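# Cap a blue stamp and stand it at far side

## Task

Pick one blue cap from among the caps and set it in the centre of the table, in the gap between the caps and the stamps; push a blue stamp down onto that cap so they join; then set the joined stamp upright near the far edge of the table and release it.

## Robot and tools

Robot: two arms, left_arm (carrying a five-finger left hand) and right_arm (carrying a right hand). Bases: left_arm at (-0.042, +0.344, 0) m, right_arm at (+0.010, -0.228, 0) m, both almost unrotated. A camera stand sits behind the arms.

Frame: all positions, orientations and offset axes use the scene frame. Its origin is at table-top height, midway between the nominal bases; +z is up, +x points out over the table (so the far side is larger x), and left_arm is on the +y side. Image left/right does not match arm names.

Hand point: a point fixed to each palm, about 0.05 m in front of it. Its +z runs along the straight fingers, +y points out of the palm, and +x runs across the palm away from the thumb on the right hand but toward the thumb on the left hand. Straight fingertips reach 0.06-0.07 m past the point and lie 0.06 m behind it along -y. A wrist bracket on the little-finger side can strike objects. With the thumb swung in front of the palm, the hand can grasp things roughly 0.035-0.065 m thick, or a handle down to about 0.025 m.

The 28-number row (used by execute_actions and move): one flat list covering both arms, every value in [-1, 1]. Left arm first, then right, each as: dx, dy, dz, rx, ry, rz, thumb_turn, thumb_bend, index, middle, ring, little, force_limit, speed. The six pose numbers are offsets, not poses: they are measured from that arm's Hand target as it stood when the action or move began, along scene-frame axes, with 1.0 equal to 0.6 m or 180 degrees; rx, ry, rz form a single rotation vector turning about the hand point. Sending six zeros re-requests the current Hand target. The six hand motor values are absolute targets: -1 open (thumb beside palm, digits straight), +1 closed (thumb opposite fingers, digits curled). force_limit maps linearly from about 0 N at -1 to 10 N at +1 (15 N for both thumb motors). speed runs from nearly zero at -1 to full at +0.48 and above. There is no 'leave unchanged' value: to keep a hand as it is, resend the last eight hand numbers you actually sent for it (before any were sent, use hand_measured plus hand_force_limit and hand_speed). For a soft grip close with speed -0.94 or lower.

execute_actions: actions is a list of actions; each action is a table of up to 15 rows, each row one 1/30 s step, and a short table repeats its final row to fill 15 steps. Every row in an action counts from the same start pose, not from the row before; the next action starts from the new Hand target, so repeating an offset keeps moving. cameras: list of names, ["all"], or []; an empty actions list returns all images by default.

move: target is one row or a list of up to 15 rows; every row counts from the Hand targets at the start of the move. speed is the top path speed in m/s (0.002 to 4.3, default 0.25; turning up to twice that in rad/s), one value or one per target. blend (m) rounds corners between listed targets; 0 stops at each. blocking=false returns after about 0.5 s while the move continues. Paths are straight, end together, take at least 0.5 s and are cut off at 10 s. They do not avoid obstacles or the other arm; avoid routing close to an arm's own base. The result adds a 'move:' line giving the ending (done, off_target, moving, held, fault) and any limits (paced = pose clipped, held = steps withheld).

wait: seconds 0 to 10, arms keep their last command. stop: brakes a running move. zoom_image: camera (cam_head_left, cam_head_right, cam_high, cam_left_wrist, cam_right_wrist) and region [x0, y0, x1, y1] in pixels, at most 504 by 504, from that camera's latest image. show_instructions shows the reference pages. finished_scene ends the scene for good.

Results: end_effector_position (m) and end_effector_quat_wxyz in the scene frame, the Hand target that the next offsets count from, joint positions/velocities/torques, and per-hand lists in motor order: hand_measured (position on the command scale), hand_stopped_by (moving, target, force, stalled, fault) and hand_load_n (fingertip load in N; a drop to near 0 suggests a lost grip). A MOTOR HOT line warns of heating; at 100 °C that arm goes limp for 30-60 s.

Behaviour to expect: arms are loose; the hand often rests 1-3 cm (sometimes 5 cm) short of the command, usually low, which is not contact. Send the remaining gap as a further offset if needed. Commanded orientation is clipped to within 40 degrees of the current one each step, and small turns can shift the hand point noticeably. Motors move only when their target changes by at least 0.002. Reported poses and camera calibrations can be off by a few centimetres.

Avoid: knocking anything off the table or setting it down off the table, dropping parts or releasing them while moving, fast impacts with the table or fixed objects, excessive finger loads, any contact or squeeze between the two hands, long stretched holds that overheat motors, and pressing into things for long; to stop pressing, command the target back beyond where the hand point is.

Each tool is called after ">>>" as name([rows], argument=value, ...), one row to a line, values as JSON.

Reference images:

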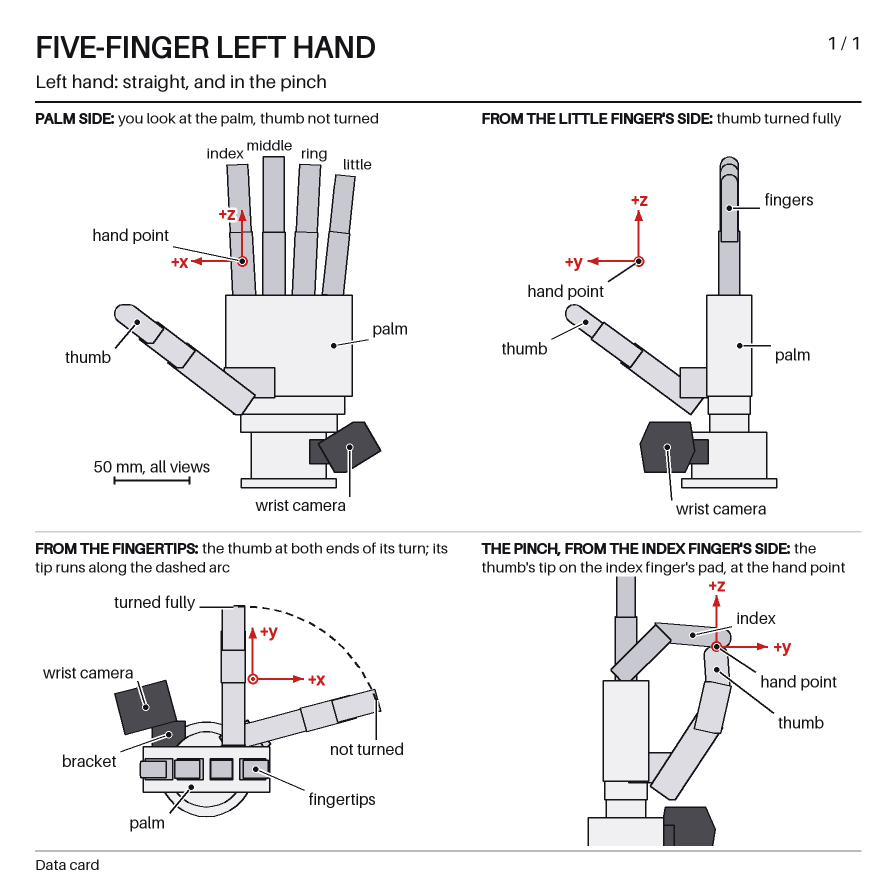

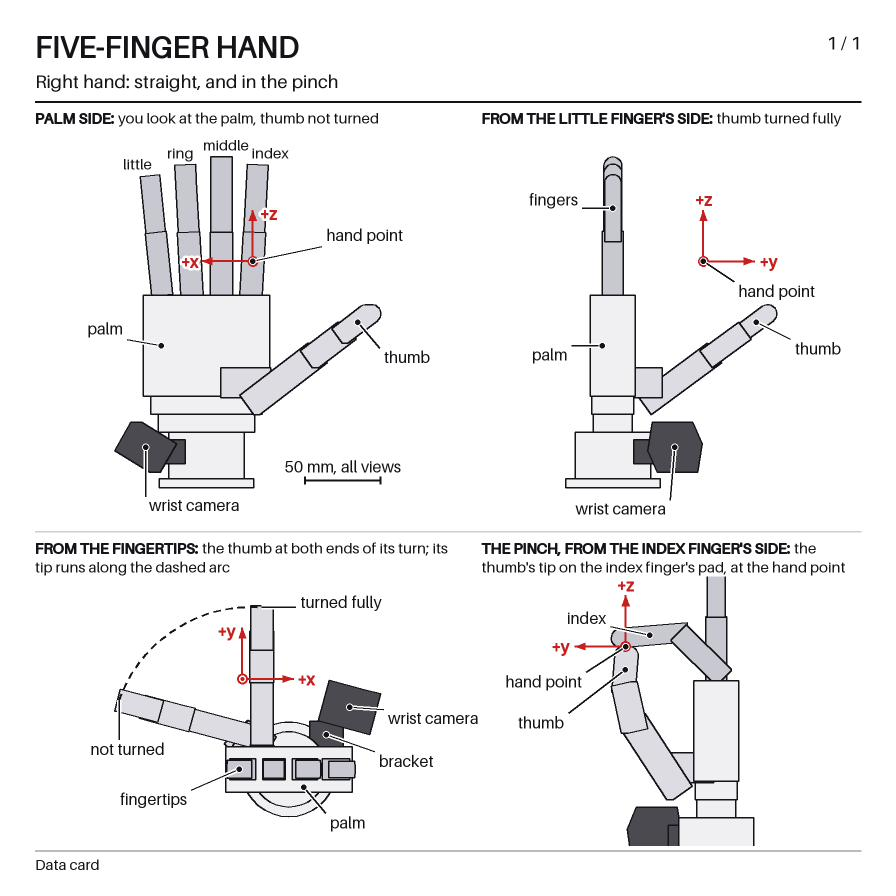

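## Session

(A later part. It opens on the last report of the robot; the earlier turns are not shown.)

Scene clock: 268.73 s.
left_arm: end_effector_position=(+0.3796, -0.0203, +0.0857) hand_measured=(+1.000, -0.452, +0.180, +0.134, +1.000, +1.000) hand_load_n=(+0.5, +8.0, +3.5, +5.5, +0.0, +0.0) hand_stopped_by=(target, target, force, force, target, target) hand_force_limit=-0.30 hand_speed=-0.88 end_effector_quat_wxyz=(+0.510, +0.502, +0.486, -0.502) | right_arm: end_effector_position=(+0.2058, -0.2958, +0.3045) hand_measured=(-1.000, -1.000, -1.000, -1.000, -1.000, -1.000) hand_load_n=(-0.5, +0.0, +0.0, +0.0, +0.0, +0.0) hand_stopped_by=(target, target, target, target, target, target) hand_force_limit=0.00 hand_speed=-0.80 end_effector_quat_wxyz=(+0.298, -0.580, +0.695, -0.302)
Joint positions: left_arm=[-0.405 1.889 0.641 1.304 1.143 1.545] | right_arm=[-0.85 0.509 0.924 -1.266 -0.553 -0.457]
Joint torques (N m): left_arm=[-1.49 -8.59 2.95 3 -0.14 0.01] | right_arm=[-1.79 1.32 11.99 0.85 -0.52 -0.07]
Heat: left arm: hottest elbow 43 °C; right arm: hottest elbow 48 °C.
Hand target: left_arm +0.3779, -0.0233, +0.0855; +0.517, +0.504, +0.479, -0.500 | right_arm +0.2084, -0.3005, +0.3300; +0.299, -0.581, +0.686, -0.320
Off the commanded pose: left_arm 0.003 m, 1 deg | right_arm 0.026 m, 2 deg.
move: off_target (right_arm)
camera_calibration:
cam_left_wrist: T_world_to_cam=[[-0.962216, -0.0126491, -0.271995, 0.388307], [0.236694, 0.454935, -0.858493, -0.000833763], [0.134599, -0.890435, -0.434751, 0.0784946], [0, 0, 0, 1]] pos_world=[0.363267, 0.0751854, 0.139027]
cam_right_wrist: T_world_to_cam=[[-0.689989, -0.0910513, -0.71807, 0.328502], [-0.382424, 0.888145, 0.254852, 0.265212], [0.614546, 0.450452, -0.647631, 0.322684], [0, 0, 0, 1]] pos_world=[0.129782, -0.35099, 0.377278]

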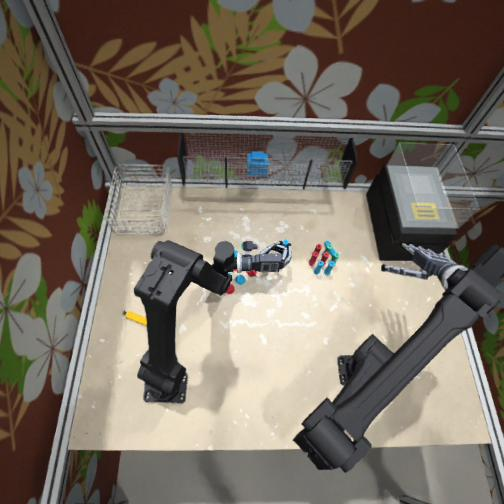

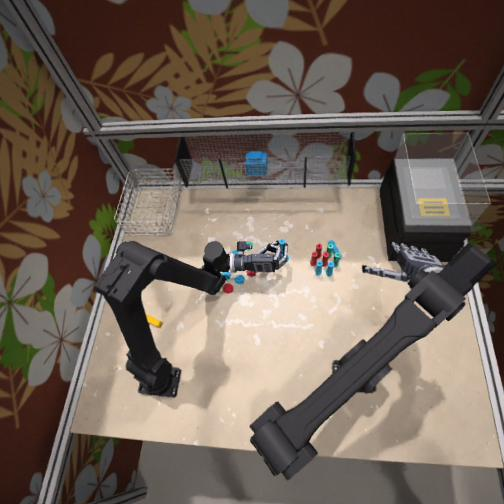

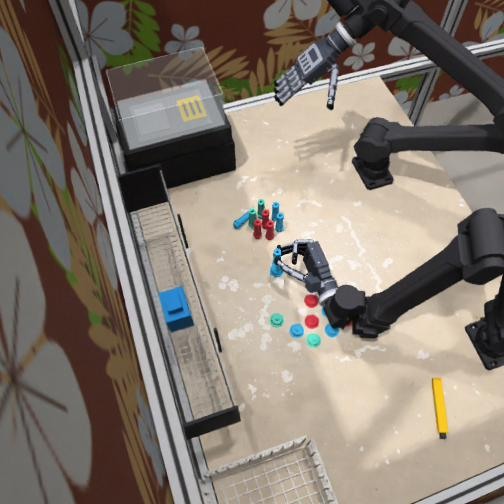

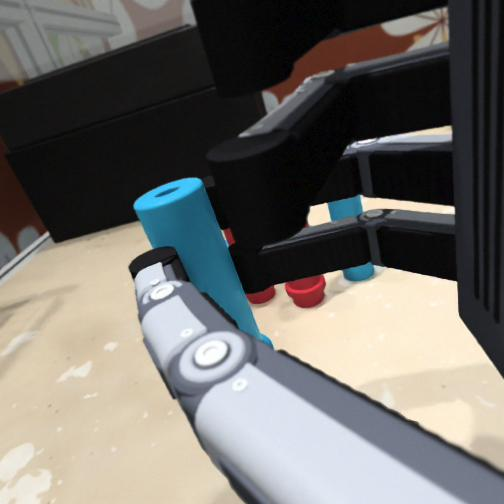

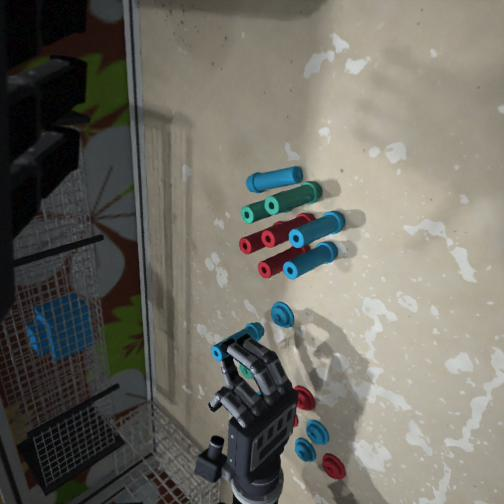

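>>> move([
  [-0.0083,-0.0108,-0.025,0,0,0,1,-0.45,0.45,0.45,1,1,-0.3,-0.88,0,0,0,0,0,0,-1,-1,-1,-1,-1,-1,0,-0.8],
], speed=[0.06], cameras=["cam_high","cam_left_wrist","cam_right_wrist"])

>>> zoom_image(camera="cam_right_wrist", region=[206, 296, 306, 366])

>>> zoom_image(camera="cam_high", region=[262, 240, 292, 280])

Scene clock: 274.30 s.
left_arm: end_effector_position=(+0.3747, -0.0268, +0.0704) hand_measured=(+1.000, -0.452, +0.180, +0.134, +1.000, +1.000) hand_load_n=(+0.5, +8.0, +3.5, +5.0, +0.0, +0.0) hand_stopped_by=(target, target, force, force, target, target) hand_force_limit=-0.30 hand_speed=-0.88 end_effector_quat_wxyz=(+0.509, +0.502, +0.487, -0.502) | right_arm: end_effector_position=(+0.2058, -0.2958, +0.3045) hand_measured=(-1.000, -1.000, -1.000, -1.000, -1.000, -1.000) hand_load_n=(+0.0, +0.0, +0.0, +0.0, +0.5, +0.0) hand_stopped_by=(target, target, target, target, target, target) hand_force_limit=0.00 hand_speed=-0.80 end_effector_quat_wxyz=(+0.298, -0.580, +0.695, -0.302)
Joint positions: left_arm=[-0.425 1.939 0.641 1.35 1.123 1.545] | right_arm=[-0.85 0.509 0.924 -1.266 -0.553 -0.457]
Joint torques (N m): left_arm=[-1.67 -9.17 2.86 3.15 -0.14 0.09] | right_arm=[-1.79 1.32 11.99 0.85 -0.52 -0.07]
Heat: left arm: hottest elbow 43 °C; right arm: hottest elbow 48 °C.
Hand target: left_arm +0.3729, -0.0298, +0.0705; +0.517, +0.504, +0.479, -0.500 | right_arm +0.2084, -0.3005, +0.3300; +0.299, -0.581, +0.686, -0.320
Off the commanded pose: left_arm 0.003 m, 1 deg | right_arm 0.026 m, 2 deg.
move: off_target (right_arm)
camera_calibration:
cam_left_wrist: T_world_to_cam=[[-0.963096, -0.0125222, -0.268865, 0.379454], [0.233916, 0.455213, -0.859107, -0.00884723], [0.133149, -0.890294, -0.435485, 0.0672889], [0, 0, 0, 1]] pos_world=[0.358561, 0.0686859, 0.123725]
cam_right_wrist: T_world_to_cam=[[-0.689989, -0.0910513, -0.71807, 0.328502], [-0.382424, 0.888145, 0.254852, 0.265212], [0.614546, 0.450452, -0.647631, 0.322684], [0, 0, 0, 1]] pos_world=[0.129782, -0.35099, 0.377278]
Images, in order (width x height): cam_high 504x504, cam_left_wrist 504x504, cam_right_wrist 504x504.

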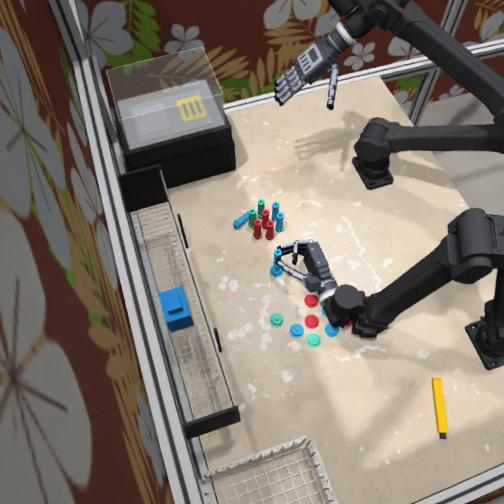

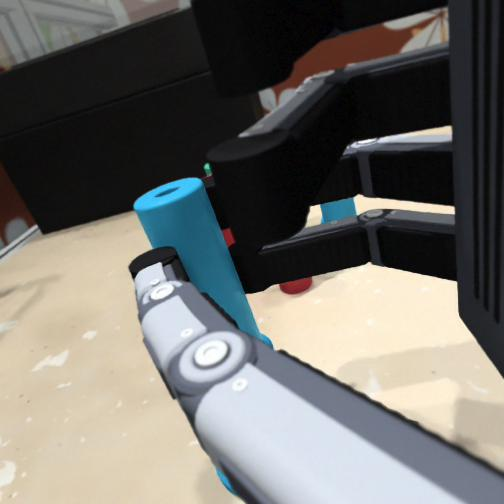

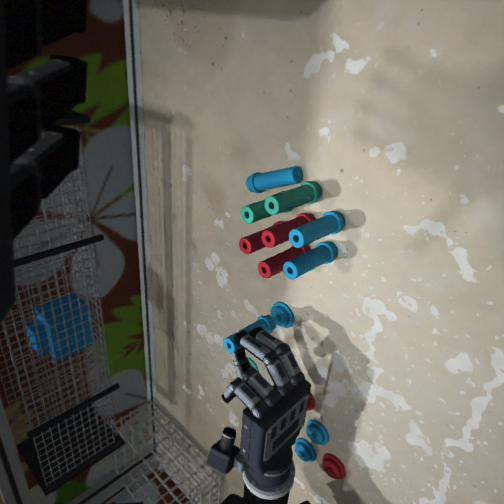

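Scaled by 5.040 from the camera's 504x504 image, which has a finer 720x720 frame.

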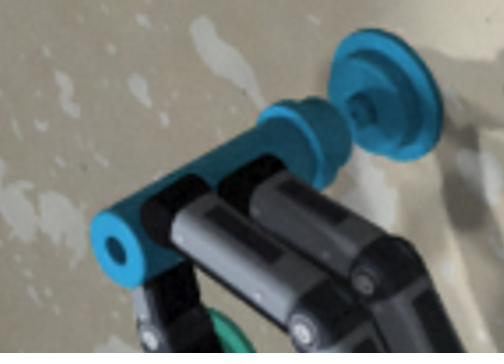

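Scaled by 12.600 from the camera's 504x504 image, which has a finer 720x720 frame.

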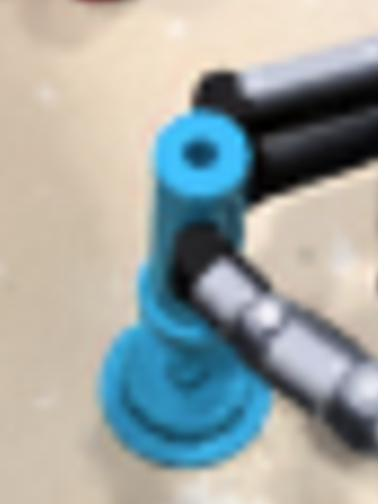

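>>> execute_actions(actions=[])

>>> zoom_image(camera="cam_head_left", region=[265, 230, 305, 270])

>>> zoom_image(camera="cam_head_right", region=[265, 230, 305, 270])

>>> zoom_image(camera="cam_left_wrist", region=[180, 300, 300, 504])

Scene clock: 274.80 s.
left_arm: end_effector_position=(+0.3747, -0.0268, +0.0704) hand_measured=(+1.000, -0.452, +0.180, +0.134, +1.000, +1.000) hand_load_n=(+1.0, +8.0, +3.5, +5.5, +0.0, +0.0) hand_stopped_by=(target, target, force, force, target, target) hand_force_limit=-0.30 hand_speed=-0.88 end_effector_quat_wxyz=(+0.509, +0.502, +0.487, -0.502) | right_arm: end_effector_position=(+0.2058, -0.2958, +0.3045) hand_measured=(-1.000, -1.000, -1.000, -1.000, -1.000, -1.000) hand_load_n=(-0.5, +0.0, -0.5, +0.0, +0.0, +0.0) hand_stopped_by=(target, target, target, target, target, target) hand_force_limit=0.00 hand_speed=-0.80 end_effector_quat_wxyz=(+0.298, -0.580, +0.695, -0.302)
Joint positions: left_arm=[-0.425 1.939 0.641 1.35 1.123 1.545] | right_arm=[-0.85 0.509 0.924 -1.266 -0.553 -0.457]
Joint velocities: within noise
Joint torques (N m): left_arm=[-1.61 -8.88 2.84 3.12 -0.19 0.08] | right_arm=[-1.79 1.26 11.99 0.87 -0.52 -0.07]
Heat: left arm: hottest elbow 43 °C; right arm: hottest elbow 48 °C.
Hand target: left_arm +0.3729, -0.0298, +0.0705; +0.517, +0.504, +0.479, -0.500 | right_arm +0.2084, -0.3005, +0.3300; +0.299, -0.581, +0.686, -0.320
Off the commanded pose: left_arm 0.003 m, 1 deg | right_arm 0.026 m, 2 deg.
camera_calibration:
cam_left_wrist: T_world_to_cam=[[-0.963096, -0.0125222, -0.268865, 0.379454], [0.233916, 0.455213, -0.859107, -0.00884723], [0.133149, -0.890294, -0.435485, 0.0672889], [0, 0, 0, 1]] pos_world=[0.358561, 0.0686859, 0.123725]
cam_right_wrist: T_world_to_cam=[[-0.689989, -0.0910513, -0.71807, 0.328502], [-0.382424, 0.888145, 0.254852, 0.265212], [0.614546, 0.450452, -0.647631, 0.322684], [0, 0, 0, 1]] pos_world=[0.129782, -0.35099, 0.377278]

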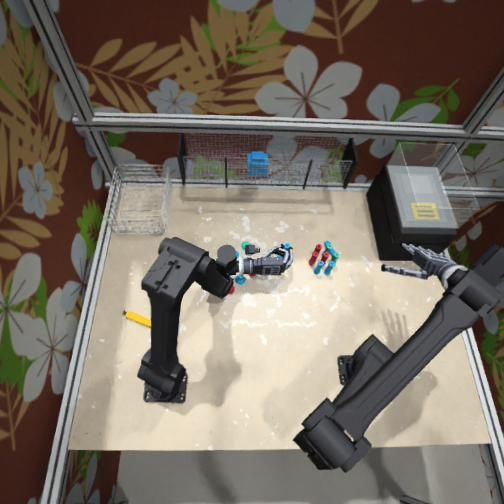

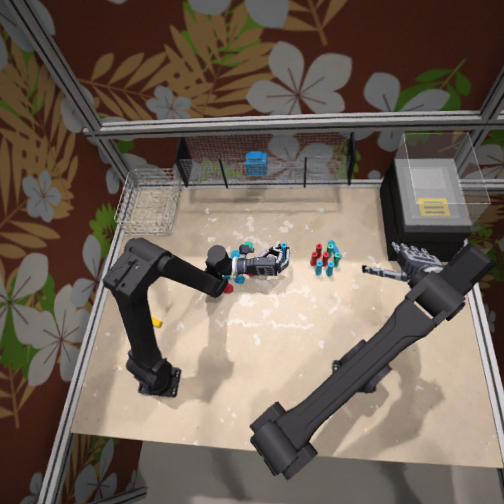

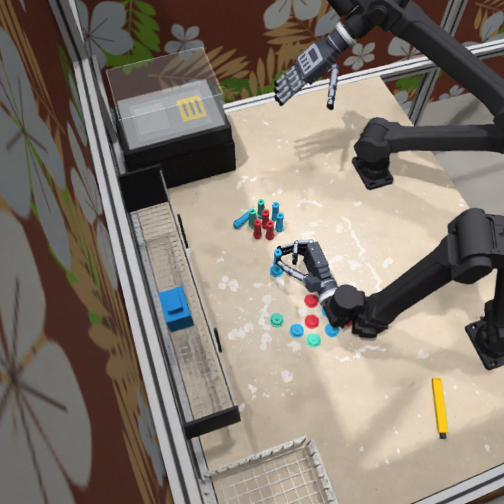

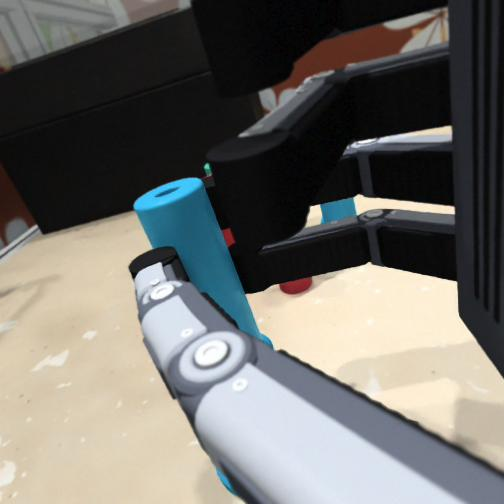

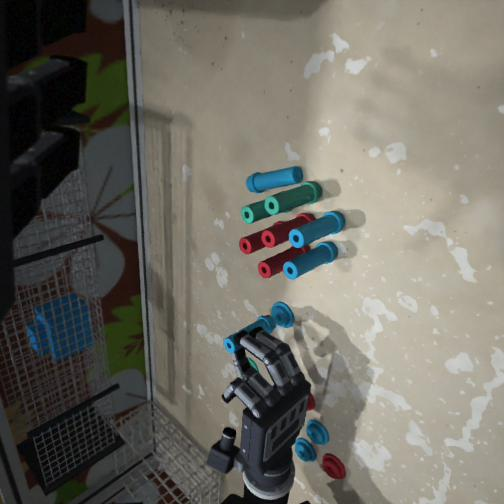

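Scaled by 12.600 from the camera's 504x504 image, which has a finer 720x720 frame.

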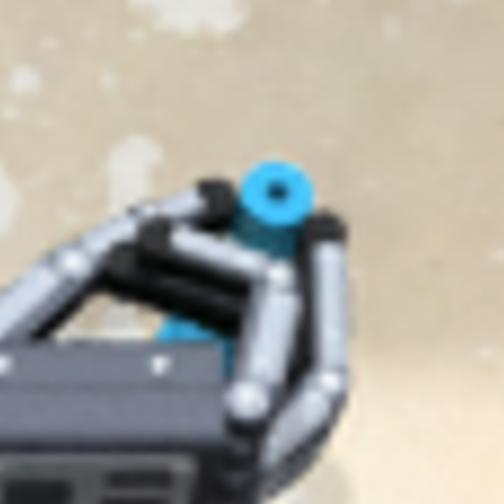

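Scaled by 12.600 from the camera's 504x504 image, which has a finer 720x720 frame.

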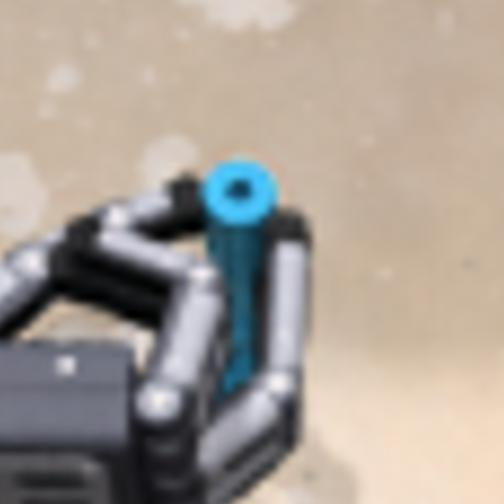

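Scaled by 2.471 from the camera's 504x504 image, which has a finer 720x720 frame.

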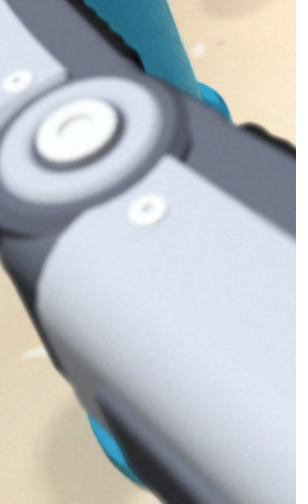

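>>> move([
  [0,0,-0.023,0,0,0,1,-0.45,0.45,0.45,1,1,-0.3,-0.88,0,0,0,0,0,0,-1,-1,-1,-1,-1,-1,0,-0.8],
], speed=[0.04], cameras=["cam_high","cam_left_wrist","cam_right_wrist"])

>>> zoom_image(camera="cam_right_wrist", region=[226, 296, 306, 366])

>>> zoom_image(camera="cam_high", region=[262, 240, 292, 280])

Scene clock: 277.60 s.
left_arm: end_effector_position=(+0.3730, -0.0258, +0.0558) hand_measured=(+1.000, -0.452, +0.180, +0.134, +1.000, +1.000) hand_load_n=(+0.5, +8.0, +3.5, +5.5, +0.0, +0.0) hand_stopped_by=(target, target, force, force, target, target) hand_force_limit=-0.30 hand_speed=-0.88 end_effector_quat_wxyz=(+0.508, +0.501, +0.488, -0.502) | right_arm: end_effector_position=(+0.2058, -0.2958, +0.3045) hand_measured=(-1.000, -1.000, -1.000, -1.000, -1.000, -1.000) hand_load_n=(-0.5, +0.0, -0.5, +0.0, +0.0, +0.0) hand_stopped_by=(target, target, target, target, target, target) hand_force_limit=0.00 hand_speed=-0.80 end_effector_quat_wxyz=(+0.298, -0.580, +0.695, -0.302)
Joint positions: left_arm=[-0.425 1.985 0.641 1.393 1.122 1.545] | right_arm=[-0.85 0.509 0.924 -1.266 -0.553 -0.457]
Joint torques (N m): left_arm=[-1.55 -9.41 2.69 3.04 -0.13 0.04] | right_arm=[-1.79 1.38 11.99 0.87 -0.52 -0.07]
Heat: left arm: hottest elbow 43 °C; right arm: hottest elbow 48 °C.
Hand target: left_arm +0.3729, -0.0298, +0.0567; +0.517, +0.504, +0.479, -0.500 | right_arm +0.2084, -0.3005, +0.3300; +0.299, -0.581, +0.686, -0.320
Off the commanded pose: left_arm 0.004 m, 1 deg | right_arm 0.026 m, 2 deg.
move: off_target (right_arm)
camera_calibration:
cam_left_wrist: T_world_to_cam=[[-0.963822, -0.0136845, -0.266194, 0.374031], [0.230813, 0.456639, -0.859189, -0.020134], [0.133312, -0.889547, -0.436961, 0.0621397], [0, 0, 0, 1]] pos_world=[0.356863, 0.0695886, 0.109419]
cam_right_wrist: T_world_to_cam=[[-0.689989, -0.0910513, -0.71807, 0.328502], [-0.382424, 0.888145, 0.254852, 0.265212], [0.614546, 0.450452, -0.647631, 0.322684], [0, 0, 0, 1]] pos_world=[0.129782, -0.35099, 0.377278]
Images, in order (width x height): cam_high 504x504, cam_left_wrist 504x504, cam_right_wrist 504x504.

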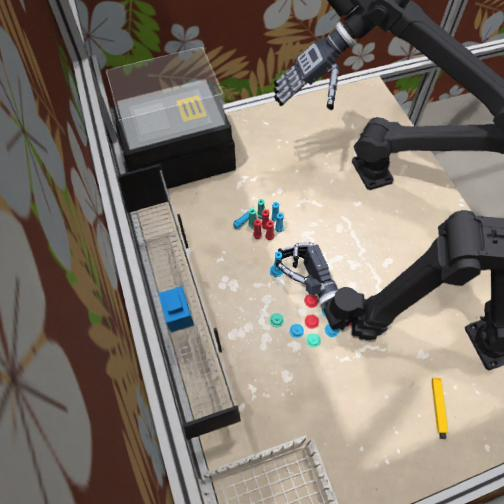

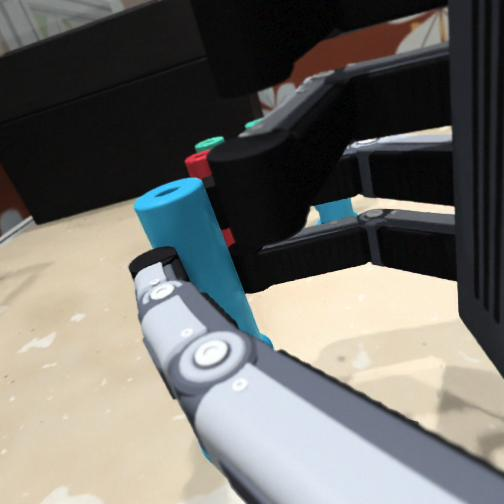

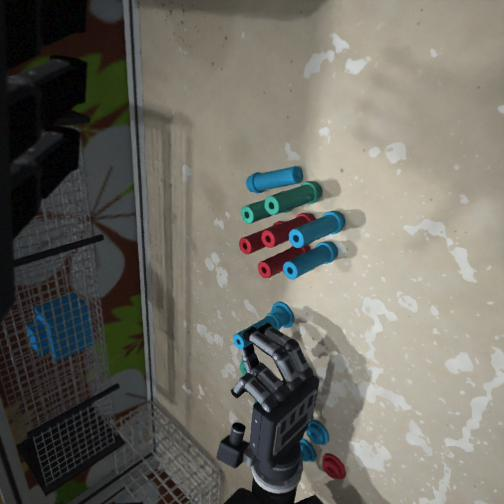

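Scaled by 6.300 from the camera's 504x504 image, which has a finer 720x720 frame.

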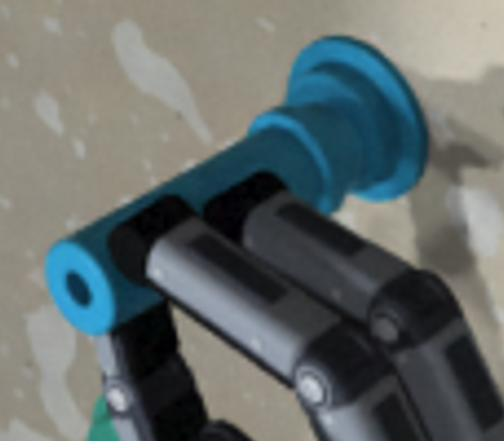

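Scaled by 12.600 from the camera's 504x504 image, which has a finer 720x720 frame.

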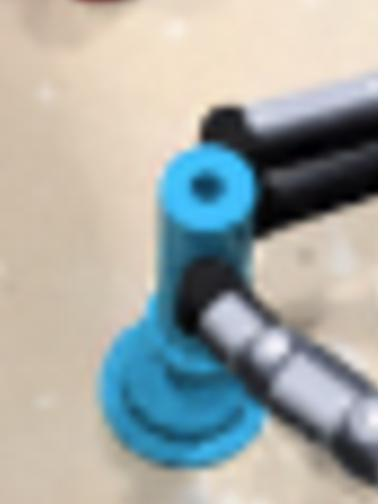

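>>> move([
  [0.005,0,0,0,0,0.0065,1,-0.45,0.45,0.45,1,1,-0.3,-0.88,0,0,0,0,0,0,-1,-1,-1,-1,-1,-1,0,-0.8],
], speed=[0.03], cameras=["cam_high","cam_left_wrist","cam_right_wrist"])

>>> zoom_image(camera="cam_right_wrist", region=[226, 296, 306, 366])

>>> zoom_image(camera="cam_high", region=[262, 240, 292, 280])

Scene clock: 279.87 s.
left_arm: end_effector_position=(+0.3764, -0.0257, +0.0560) hand_measured=(+1.000, -0.452, +0.180, +0.134, +1.000, +1.000) hand_load_n=(+0.5, +8.0, +3.5, +5.5, +0.0, +0.0) hand_stopped_by=(target, target, force, force, target, target) hand_force_limit=-0.30 hand_speed=-0.88 end_effector_quat_wxyz=(+0.514, +0.496, +0.493, -0.498) | right_arm: end_effector_position=(+0.2058, -0.2958, +0.3045) hand_measured=(-1.000, -1.000, -1.000, -1.000, -1.000, -1.000) hand_load_n=(+0.0, +0.0, +0.0, +0.0, -0.5, +0.0) hand_stopped_by=(target, target, target, target, target, target) hand_force_limit=0.00 hand_speed=-0.80 end_effector_quat_wxyz=(+0.298, -0.580, +0.695, -0.302)
Joint positions: left_arm=[-0.428 1.985 0.641 1.393 1.099 1.545] | right_arm=[-0.85 0.509 0.924 -1.266 -0.553 -0.457]
Joint torques (N m): left_arm=[-2.61 -8.82 2.74 3.08 -0.14 0.09] | right_arm=[-1.79 1.38 11.99 0.87 -0.52 -0.07]
Heat: left arm: hottest shoulder 42 °C; right arm: hottest elbow 48 °C.
Hand target: left_arm +0.3759, -0.0298, +0.0567; +0.522, +0.499, +0.484, -0.494 | right_arm +0.2084, -0.3005, +0.3300; +0.299, -0.581, +0.686, -0.320
Off the commanded pose: left_arm 0.004 m, 1 deg | right_arm 0.026 m, 2 deg.
move: off_target (right_arm)
camera_calibration:
cam_left_wrist: T_world_to_cam=[[-0.963504, -0.0330922, -0.265642, 0.376629], [0.22124, 0.460239, -0.859787, -0.017138], [0.150711, -0.887178, -0.43612, 0.0552806], [0, 0, 0, 1]] pos_world=[0.358343, 0.0693948, 0.109423]
cam_right_wrist: T_world_to_cam=[[-0.689989, -0.0910513, -0.71807, 0.328502], [-0.382424, 0.888145, 0.254852, 0.265212], [0.614546, 0.450452, -0.647631, 0.322684], [0, 0, 0, 1]] pos_world=[0.129782, -0.35099, 0.377278]
Images, in order (width x height): cam_high 504x504, cam_left_wrist 504x504, cam_right_wrist 504x504.

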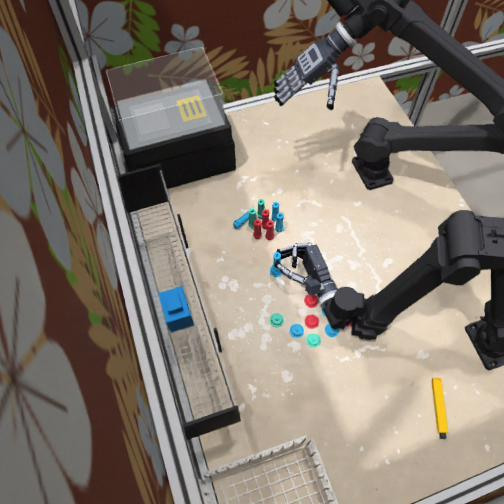

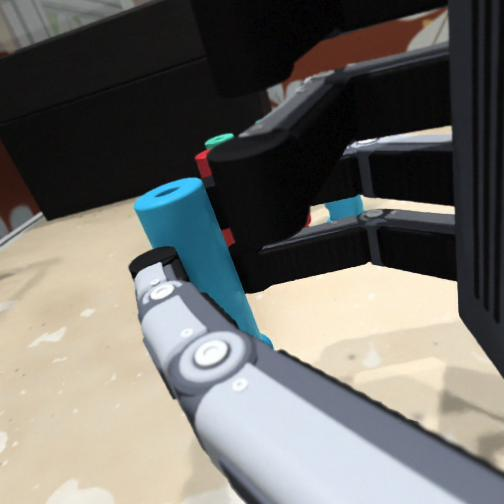

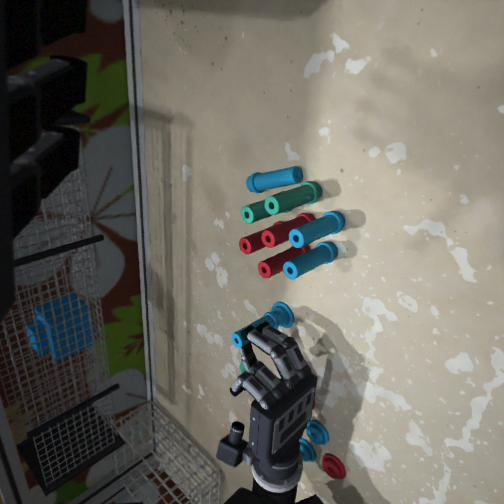

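Scaled by 6.300 from the camera's 504x504 image, which has a finer 720x720 frame.

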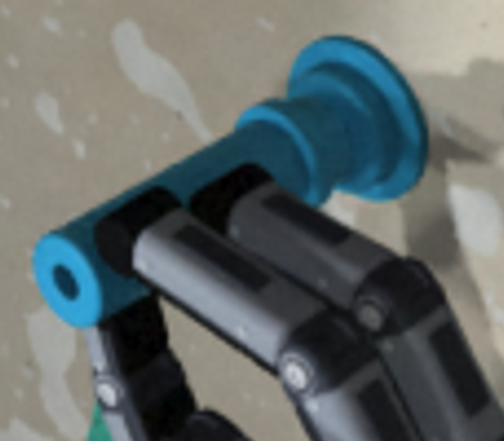

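Scaled by 12.600 from the camera's 504x504 image, which has a finer 720x720 frame.

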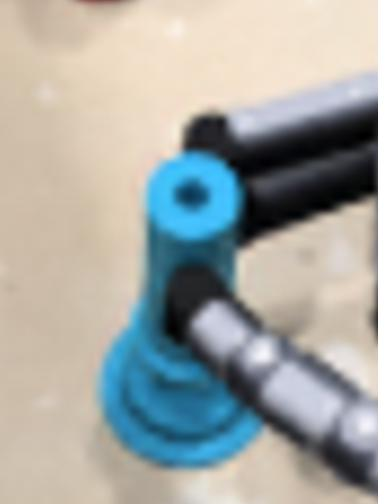

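>>> move([
  [0,0,-0.0075,0,0,0,1,-0.45,0.45,0.45,1,1,-0.3,-0.88,0,0,0,0,0,0,-1,-1,-1,-1,-1,-1,0,-0.8],
], speed=[0.03], cameras=["cam_high","cam_right_wrist"])

>>> zoom_image(camera="cam_right_wrist", region=[256, 296, 306, 346])

>>> zoom_image(camera="cam_high", region=[262, 250, 292, 280])

Scene clock: 281.30 s.
left_arm: end_effector_position=(+0.3763, -0.0255, +0.0555) hand_measured=(+1.000, -0.452, +0.180, +0.134, +1.000, +1.000) hand_load_n=(+0.0, +8.0, +3.0, +6.0, +0.0, +0.0) hand_stopped_by=(target, target, force, force, target, target) hand_force_limit=-0.30 hand_speed=-0.88 end_effector_quat_wxyz=(+0.518, +0.499, +0.488, -0.494) | right_arm: end_effector_position=(+0.2058, -0.2958, +0.3045) hand_measured=(-1.000, -1.000, -1.000, -1.000, -1.000, -1.000) hand_load_n=(-0.5, +0.0, +0.0, +0.0, +0.0, -0.5) hand_stopped_by=(target, target, target, target, target, target) hand_force_limit=0.00 hand_speed=-0.80 end_effector_quat_wxyz=(+0.298, -0.580, +0.695, -0.302)
Joint positions: left_arm=[-0.428 1.994 0.641 1.41 1.099 1.554] | right_arm=[-0.85 0.509 0.924 -1.266 -0.553 -0.457]
Joint torques (N m): left_arm=[-2.08 -7.88 2.95 2.92 -0.16 0.11] | right_arm=[-1.79 1.32 11.99 0.87 -0.52 -0.07]
Heat: left arm: hottest shoulder 42 °C; right arm: hottest elbow 48 °C.
Hand target: left_arm +0.3759, -0.0298, +0.0522; +0.522, +0.499, +0.484, -0.494 | right_arm +0.2084, -0.3005, +0.3300; +0.299, -0.581, +0.686, -0.320
Off the commanded pose: left_arm 0.005 m, 1 deg | right_arm 0.026 m, 2 deg.
move: off_target (right_arm)
camera_calibration:
cam_right_wrist: T_world_to_cam=[[-0.689989, -0.0910513, -0.71807, 0.328502], [-0.382424, 0.888145, 0.254852, 0.265212], [0.614546, 0.450452, -0.647631, 0.322684], [0, 0, 0, 1]] pos_world=[0.129782, -0.35099, 0.377278]
Images, in order (width x height): cam_high 504x504, cam_right_wrist 504x504.

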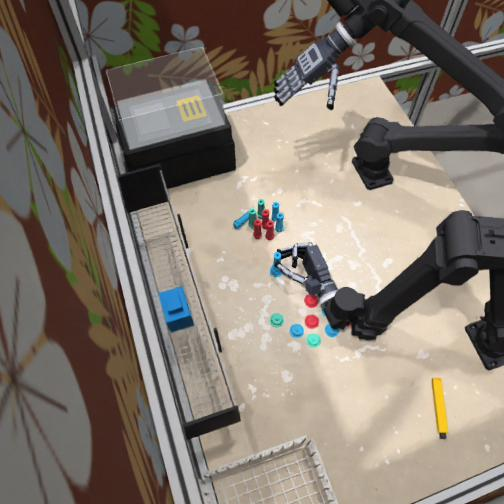

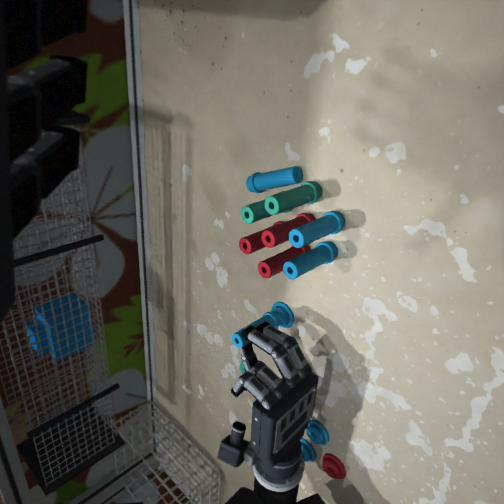

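Scaled by 10.080 from the camera's 504x504 image, which has a finer 720x720 frame.

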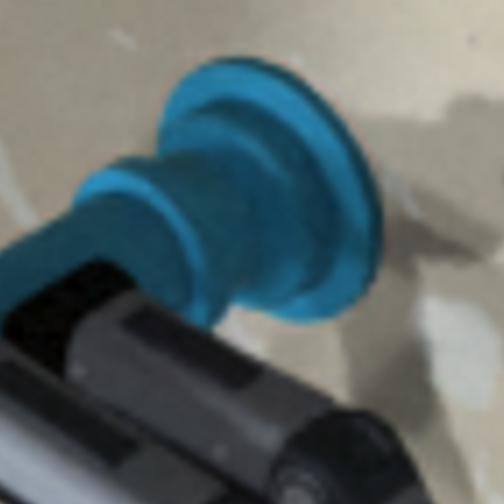

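Scaled by 16.800 from the camera's 504x504 image, which has a finer 720x720 frame.

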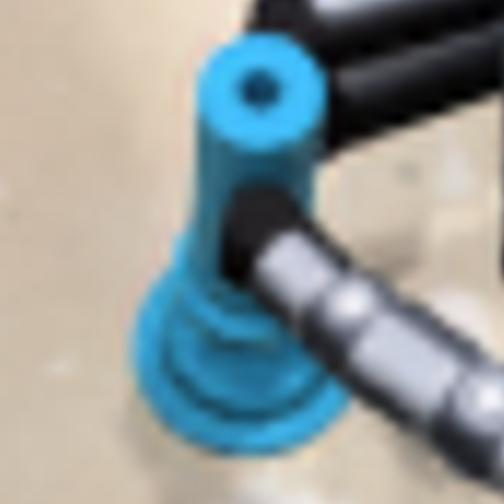

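>>> move([
  [0,0,-0.004,0,0,0,1,-0.45,0.45,0.45,1,1,-0.3,-0.88,0,0,0,0,0,0,-1,-1,-1,-1,-1,-1,0,-0.8],
], speed=[0.03], cameras=["cam_high","cam_right_wrist"])

>>> zoom_image(camera="cam_right_wrist", region=[226, 296, 306, 366])

>>> zoom_image(camera="cam_high", region=[262, 250, 292, 280])

Scene clock: 284.43 s.
left_arm: end_effector_position=(+0.3762, -0.0254, +0.0557) hand_measured=(+1.000, -0.452, +0.180, +0.134, +1.000, +1.000) hand_load_n=(+0.0, +8.0, +3.0, +6.0, +0.5, +0.0) hand_stopped_by=(target, target, force, force, target, target) hand_force_limit=-0.30 hand_speed=-0.88 end_effector_quat_wxyz=(+0.521, +0.499, +0.486, -0.493) | right_arm: end_effector_position=(+0.2058, -0.2958, +0.3045) hand_measured=(-1.000, -1.000, -1.000, -1.000, -1.000, -1.000) hand_load_n=(+0.0, +0.0, +0.0, -0.5, +0.0, +0.0) hand_stopped_by=(target, target, target, target, target, target) hand_force_limit=0.00 hand_speed=-0.80 end_effector_quat_wxyz=(+0.298, -0.580, +0.695, -0.302)
Joint positions: left_arm=[-0.428 1.998 0.641 1.423 1.099 1.554] | right_arm=[-0.85 0.509 0.924 -1.266 -0.553 -0.457]
Joint torques (N m): left_arm=[-1.08 -8 3 2.58 -0.18 0.09] | right_arm=[-1.79 1.32 12 0.85 -0.52 -0.07]
Heat: left arm: hottest shoulder 42 °C; right arm: hottest elbow 48 °C.
Hand target: left_arm +0.3759, -0.0298, +0.0498; +0.522, +0.499, +0.484, -0.494 | right_arm +0.2084, -0.3005, +0.3300; +0.299, -0.581, +0.686, -0.320
Off the commanded pose: left_arm 0.007 m, 0 deg | right_arm 0.026 m, 2 deg.
move: off_target (right_arm)
camera_calibration:
cam_right_wrist: T_world_to_cam=[[-0.689989, -0.0910513, -0.71807, 0.328502], [-0.382424, 0.888145, 0.254852, 0.265212], [0.614546, 0.450452, -0.647631, 0.322684], [0, 0, 0, 1]] pos_world=[0.129782, -0.35099, 0.377278]
Images, in order (width x height): cam_high 504x504, cam_right_wrist 504x504.

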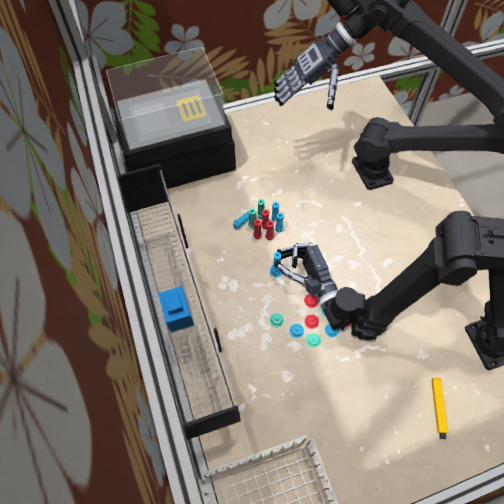

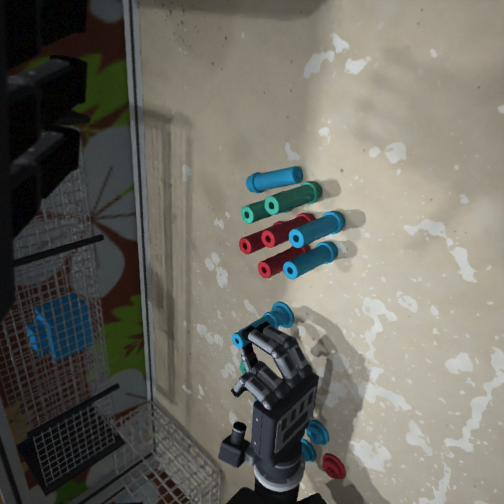

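Scaled by 6.300 from the camera's 504x504 image, which has a finer 720x720 frame.

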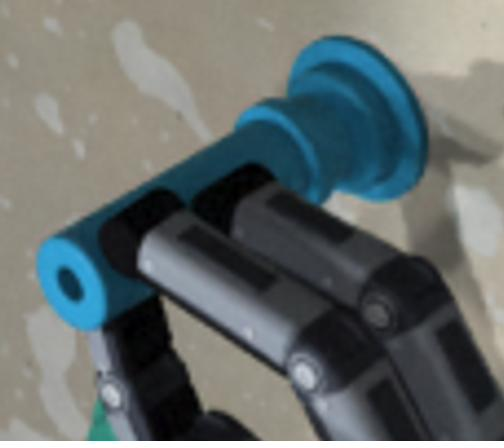

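Scaled by 16.800 from the camera's 504x504 image, which has a finer 720x720 frame.

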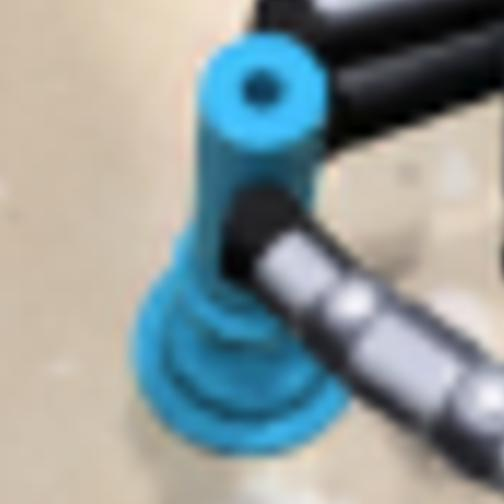

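>>> zoom_image(camera="cam_high", region=[270, 240, 390, 360])

>>> zoom_image(camera="cam_right_wrist", region=[200, 300, 360, 504])

Scaled by 4.200 from the camera's 504x504 image, which has a finer 720x720 frame.

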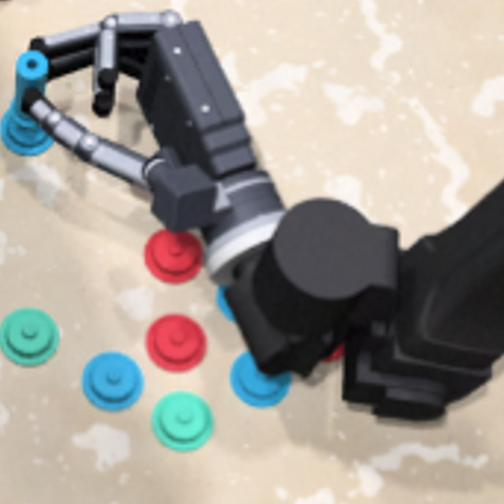

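Scaled by 2.471 from the camera's 504x504 image, which has a finer 720x720 frame.

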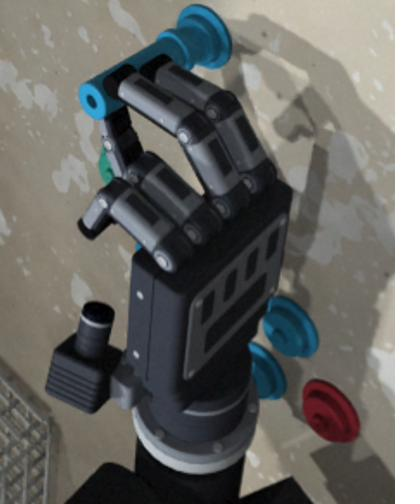

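>>> zoom_image(camera="cam_right_wrist", region=[262, 300, 298, 336])

>>> execute_actions(actions=[])

>>> zoom_image(camera="cam_head_left", region=[265, 230, 305, 270])

>>> zoom_image(camera="cam_head_right", region=[265, 230, 305, 270])

Scaled by 14.000 from the camera's 504x504 image, which has a finer 720x720 frame.

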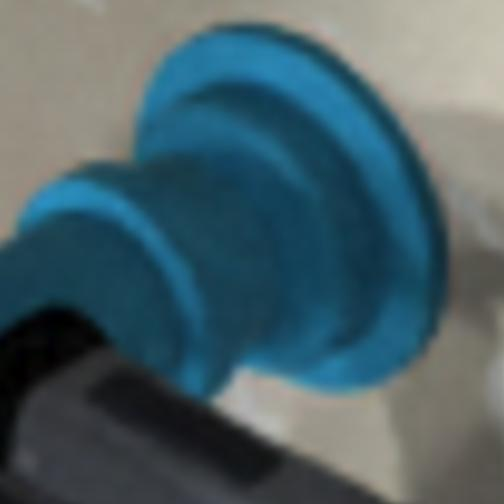

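Scene clock: 286.20 s.
left_arm: end_effector_position=(+0.3762, -0.0254, +0.0557) hand_measured=(+1.000, -0.452, +0.180, +0.134, +1.000, +1.000) hand_load_n=(+0.0, +8.0, +3.0, +6.0, +0.0, +0.0) hand_stopped_by=(target, target, force, force, target, target) hand_force_limit=-0.30 hand_speed=-0.88 end_effector_quat_wxyz=(+0.521, +0.499, +0.486, -0.493) | right_arm: end_effector_position=(+0.2058, -0.2958, +0.3045) hand_measured=(-1.000, -1.000, -1.000, -1.000, -1.000, -1.000) hand_load_n=(-0.5, +0.0, +0.0, +0.0, +0.0, +0.0) hand_stopped_by=(target, target, target, target, target, target) hand_force_limit=0.00 hand_speed=-0.80 end_effector_quat_wxyz=(+0.298, -0.580, +0.695, -0.302)
Joint positions: left_arm=[-0.428 1.998 0.641 1.423 1.099 1.554] | right_arm=[-0.85 0.509 0.924 -1.266 -0.553 -0.457]
Joint velocities: within noise
Joint torques (N m): left_arm=[-1.44 -8.06 2.92 2.86 -0.14 0.12] | right_arm=[-1.73 1.32 12 0.87 -0.52 -0.07]
Heat: left arm: hottest shoulder 42 °C; right arm: hottest elbow 48 °C.
Hand target: left_arm +0.3759, -0.0298, +0.0498; +0.522, +0.499, +0.484, -0.494 | right_arm +0.2084, -0.3005, +0.3300; +0.299, -0.581, +0.686, -0.320
Off the commanded pose: left_arm 0.007 m, 0 deg | right_arm 0.026 m, 2 deg.
camera_calibration:
cam_left_wrist: T_world_to_cam=[[-0.957135, -0.0351582, -0.287499, 0.375237], [0.240882, 0.454561, -0.857526, -0.0250519], [0.160835, -0.890021, -0.426607, 0.051014], [0, 0, 0, 1]] pos_world=[0.356983, 0.0699839, 0.108161]
cam_right_wrist: T_world_to_cam=[[-0.689989, -0.0910513, -0.71807, 0.328502], [-0.382424, 0.888145, 0.254852, 0.265212], [0.614546, 0.450452, -0.647631, 0.322684], [0, 0, 0, 1]] pos_world=[0.129782, -0.35099, 0.377278]

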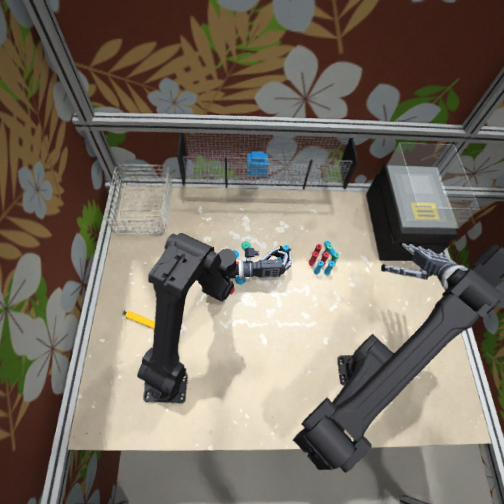

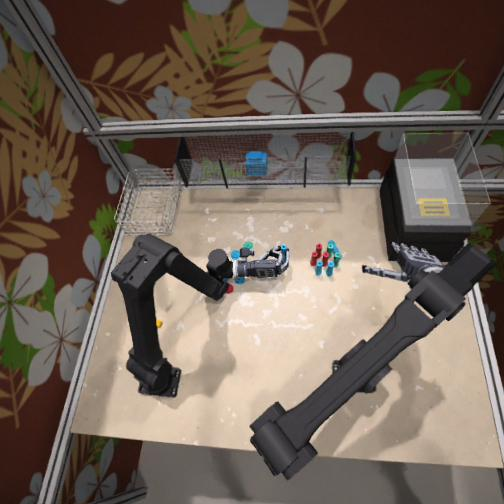

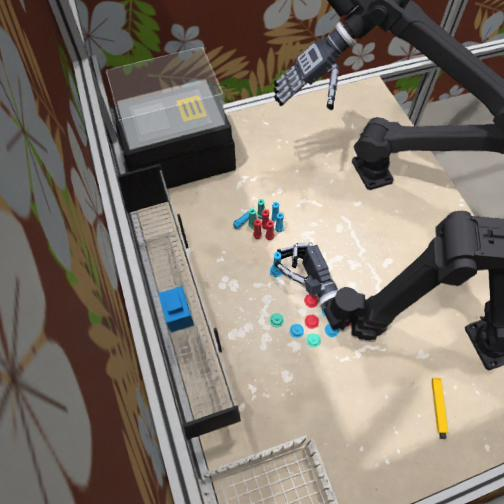

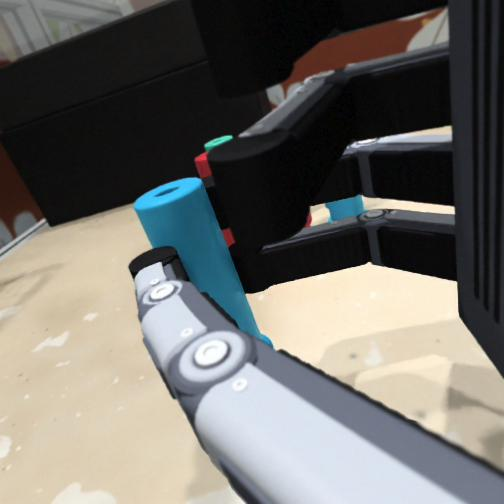

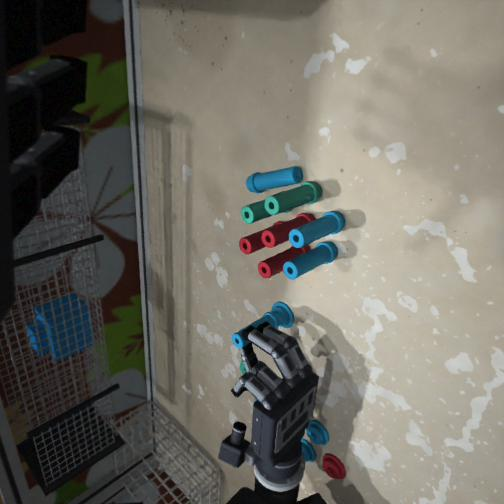

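Scaled by 12.600 from the camera's 504x504 image, which has a finer 720x720 frame.

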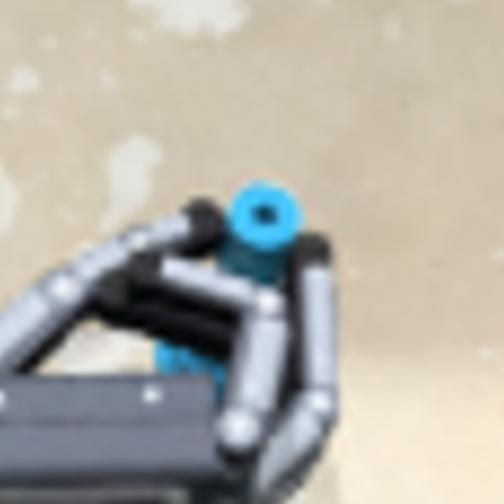

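Scaled by 12.600 from the camera's 504x504 image, which has a finer 720x720 frame.

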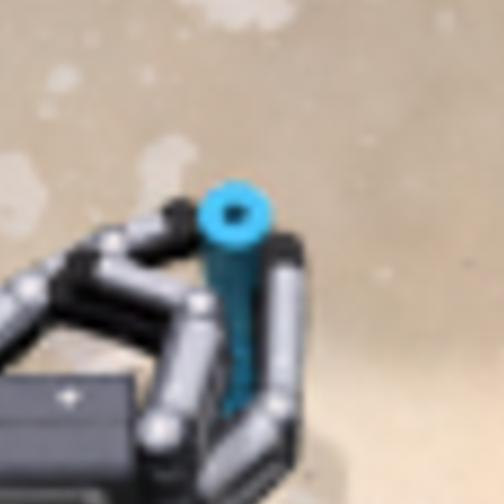

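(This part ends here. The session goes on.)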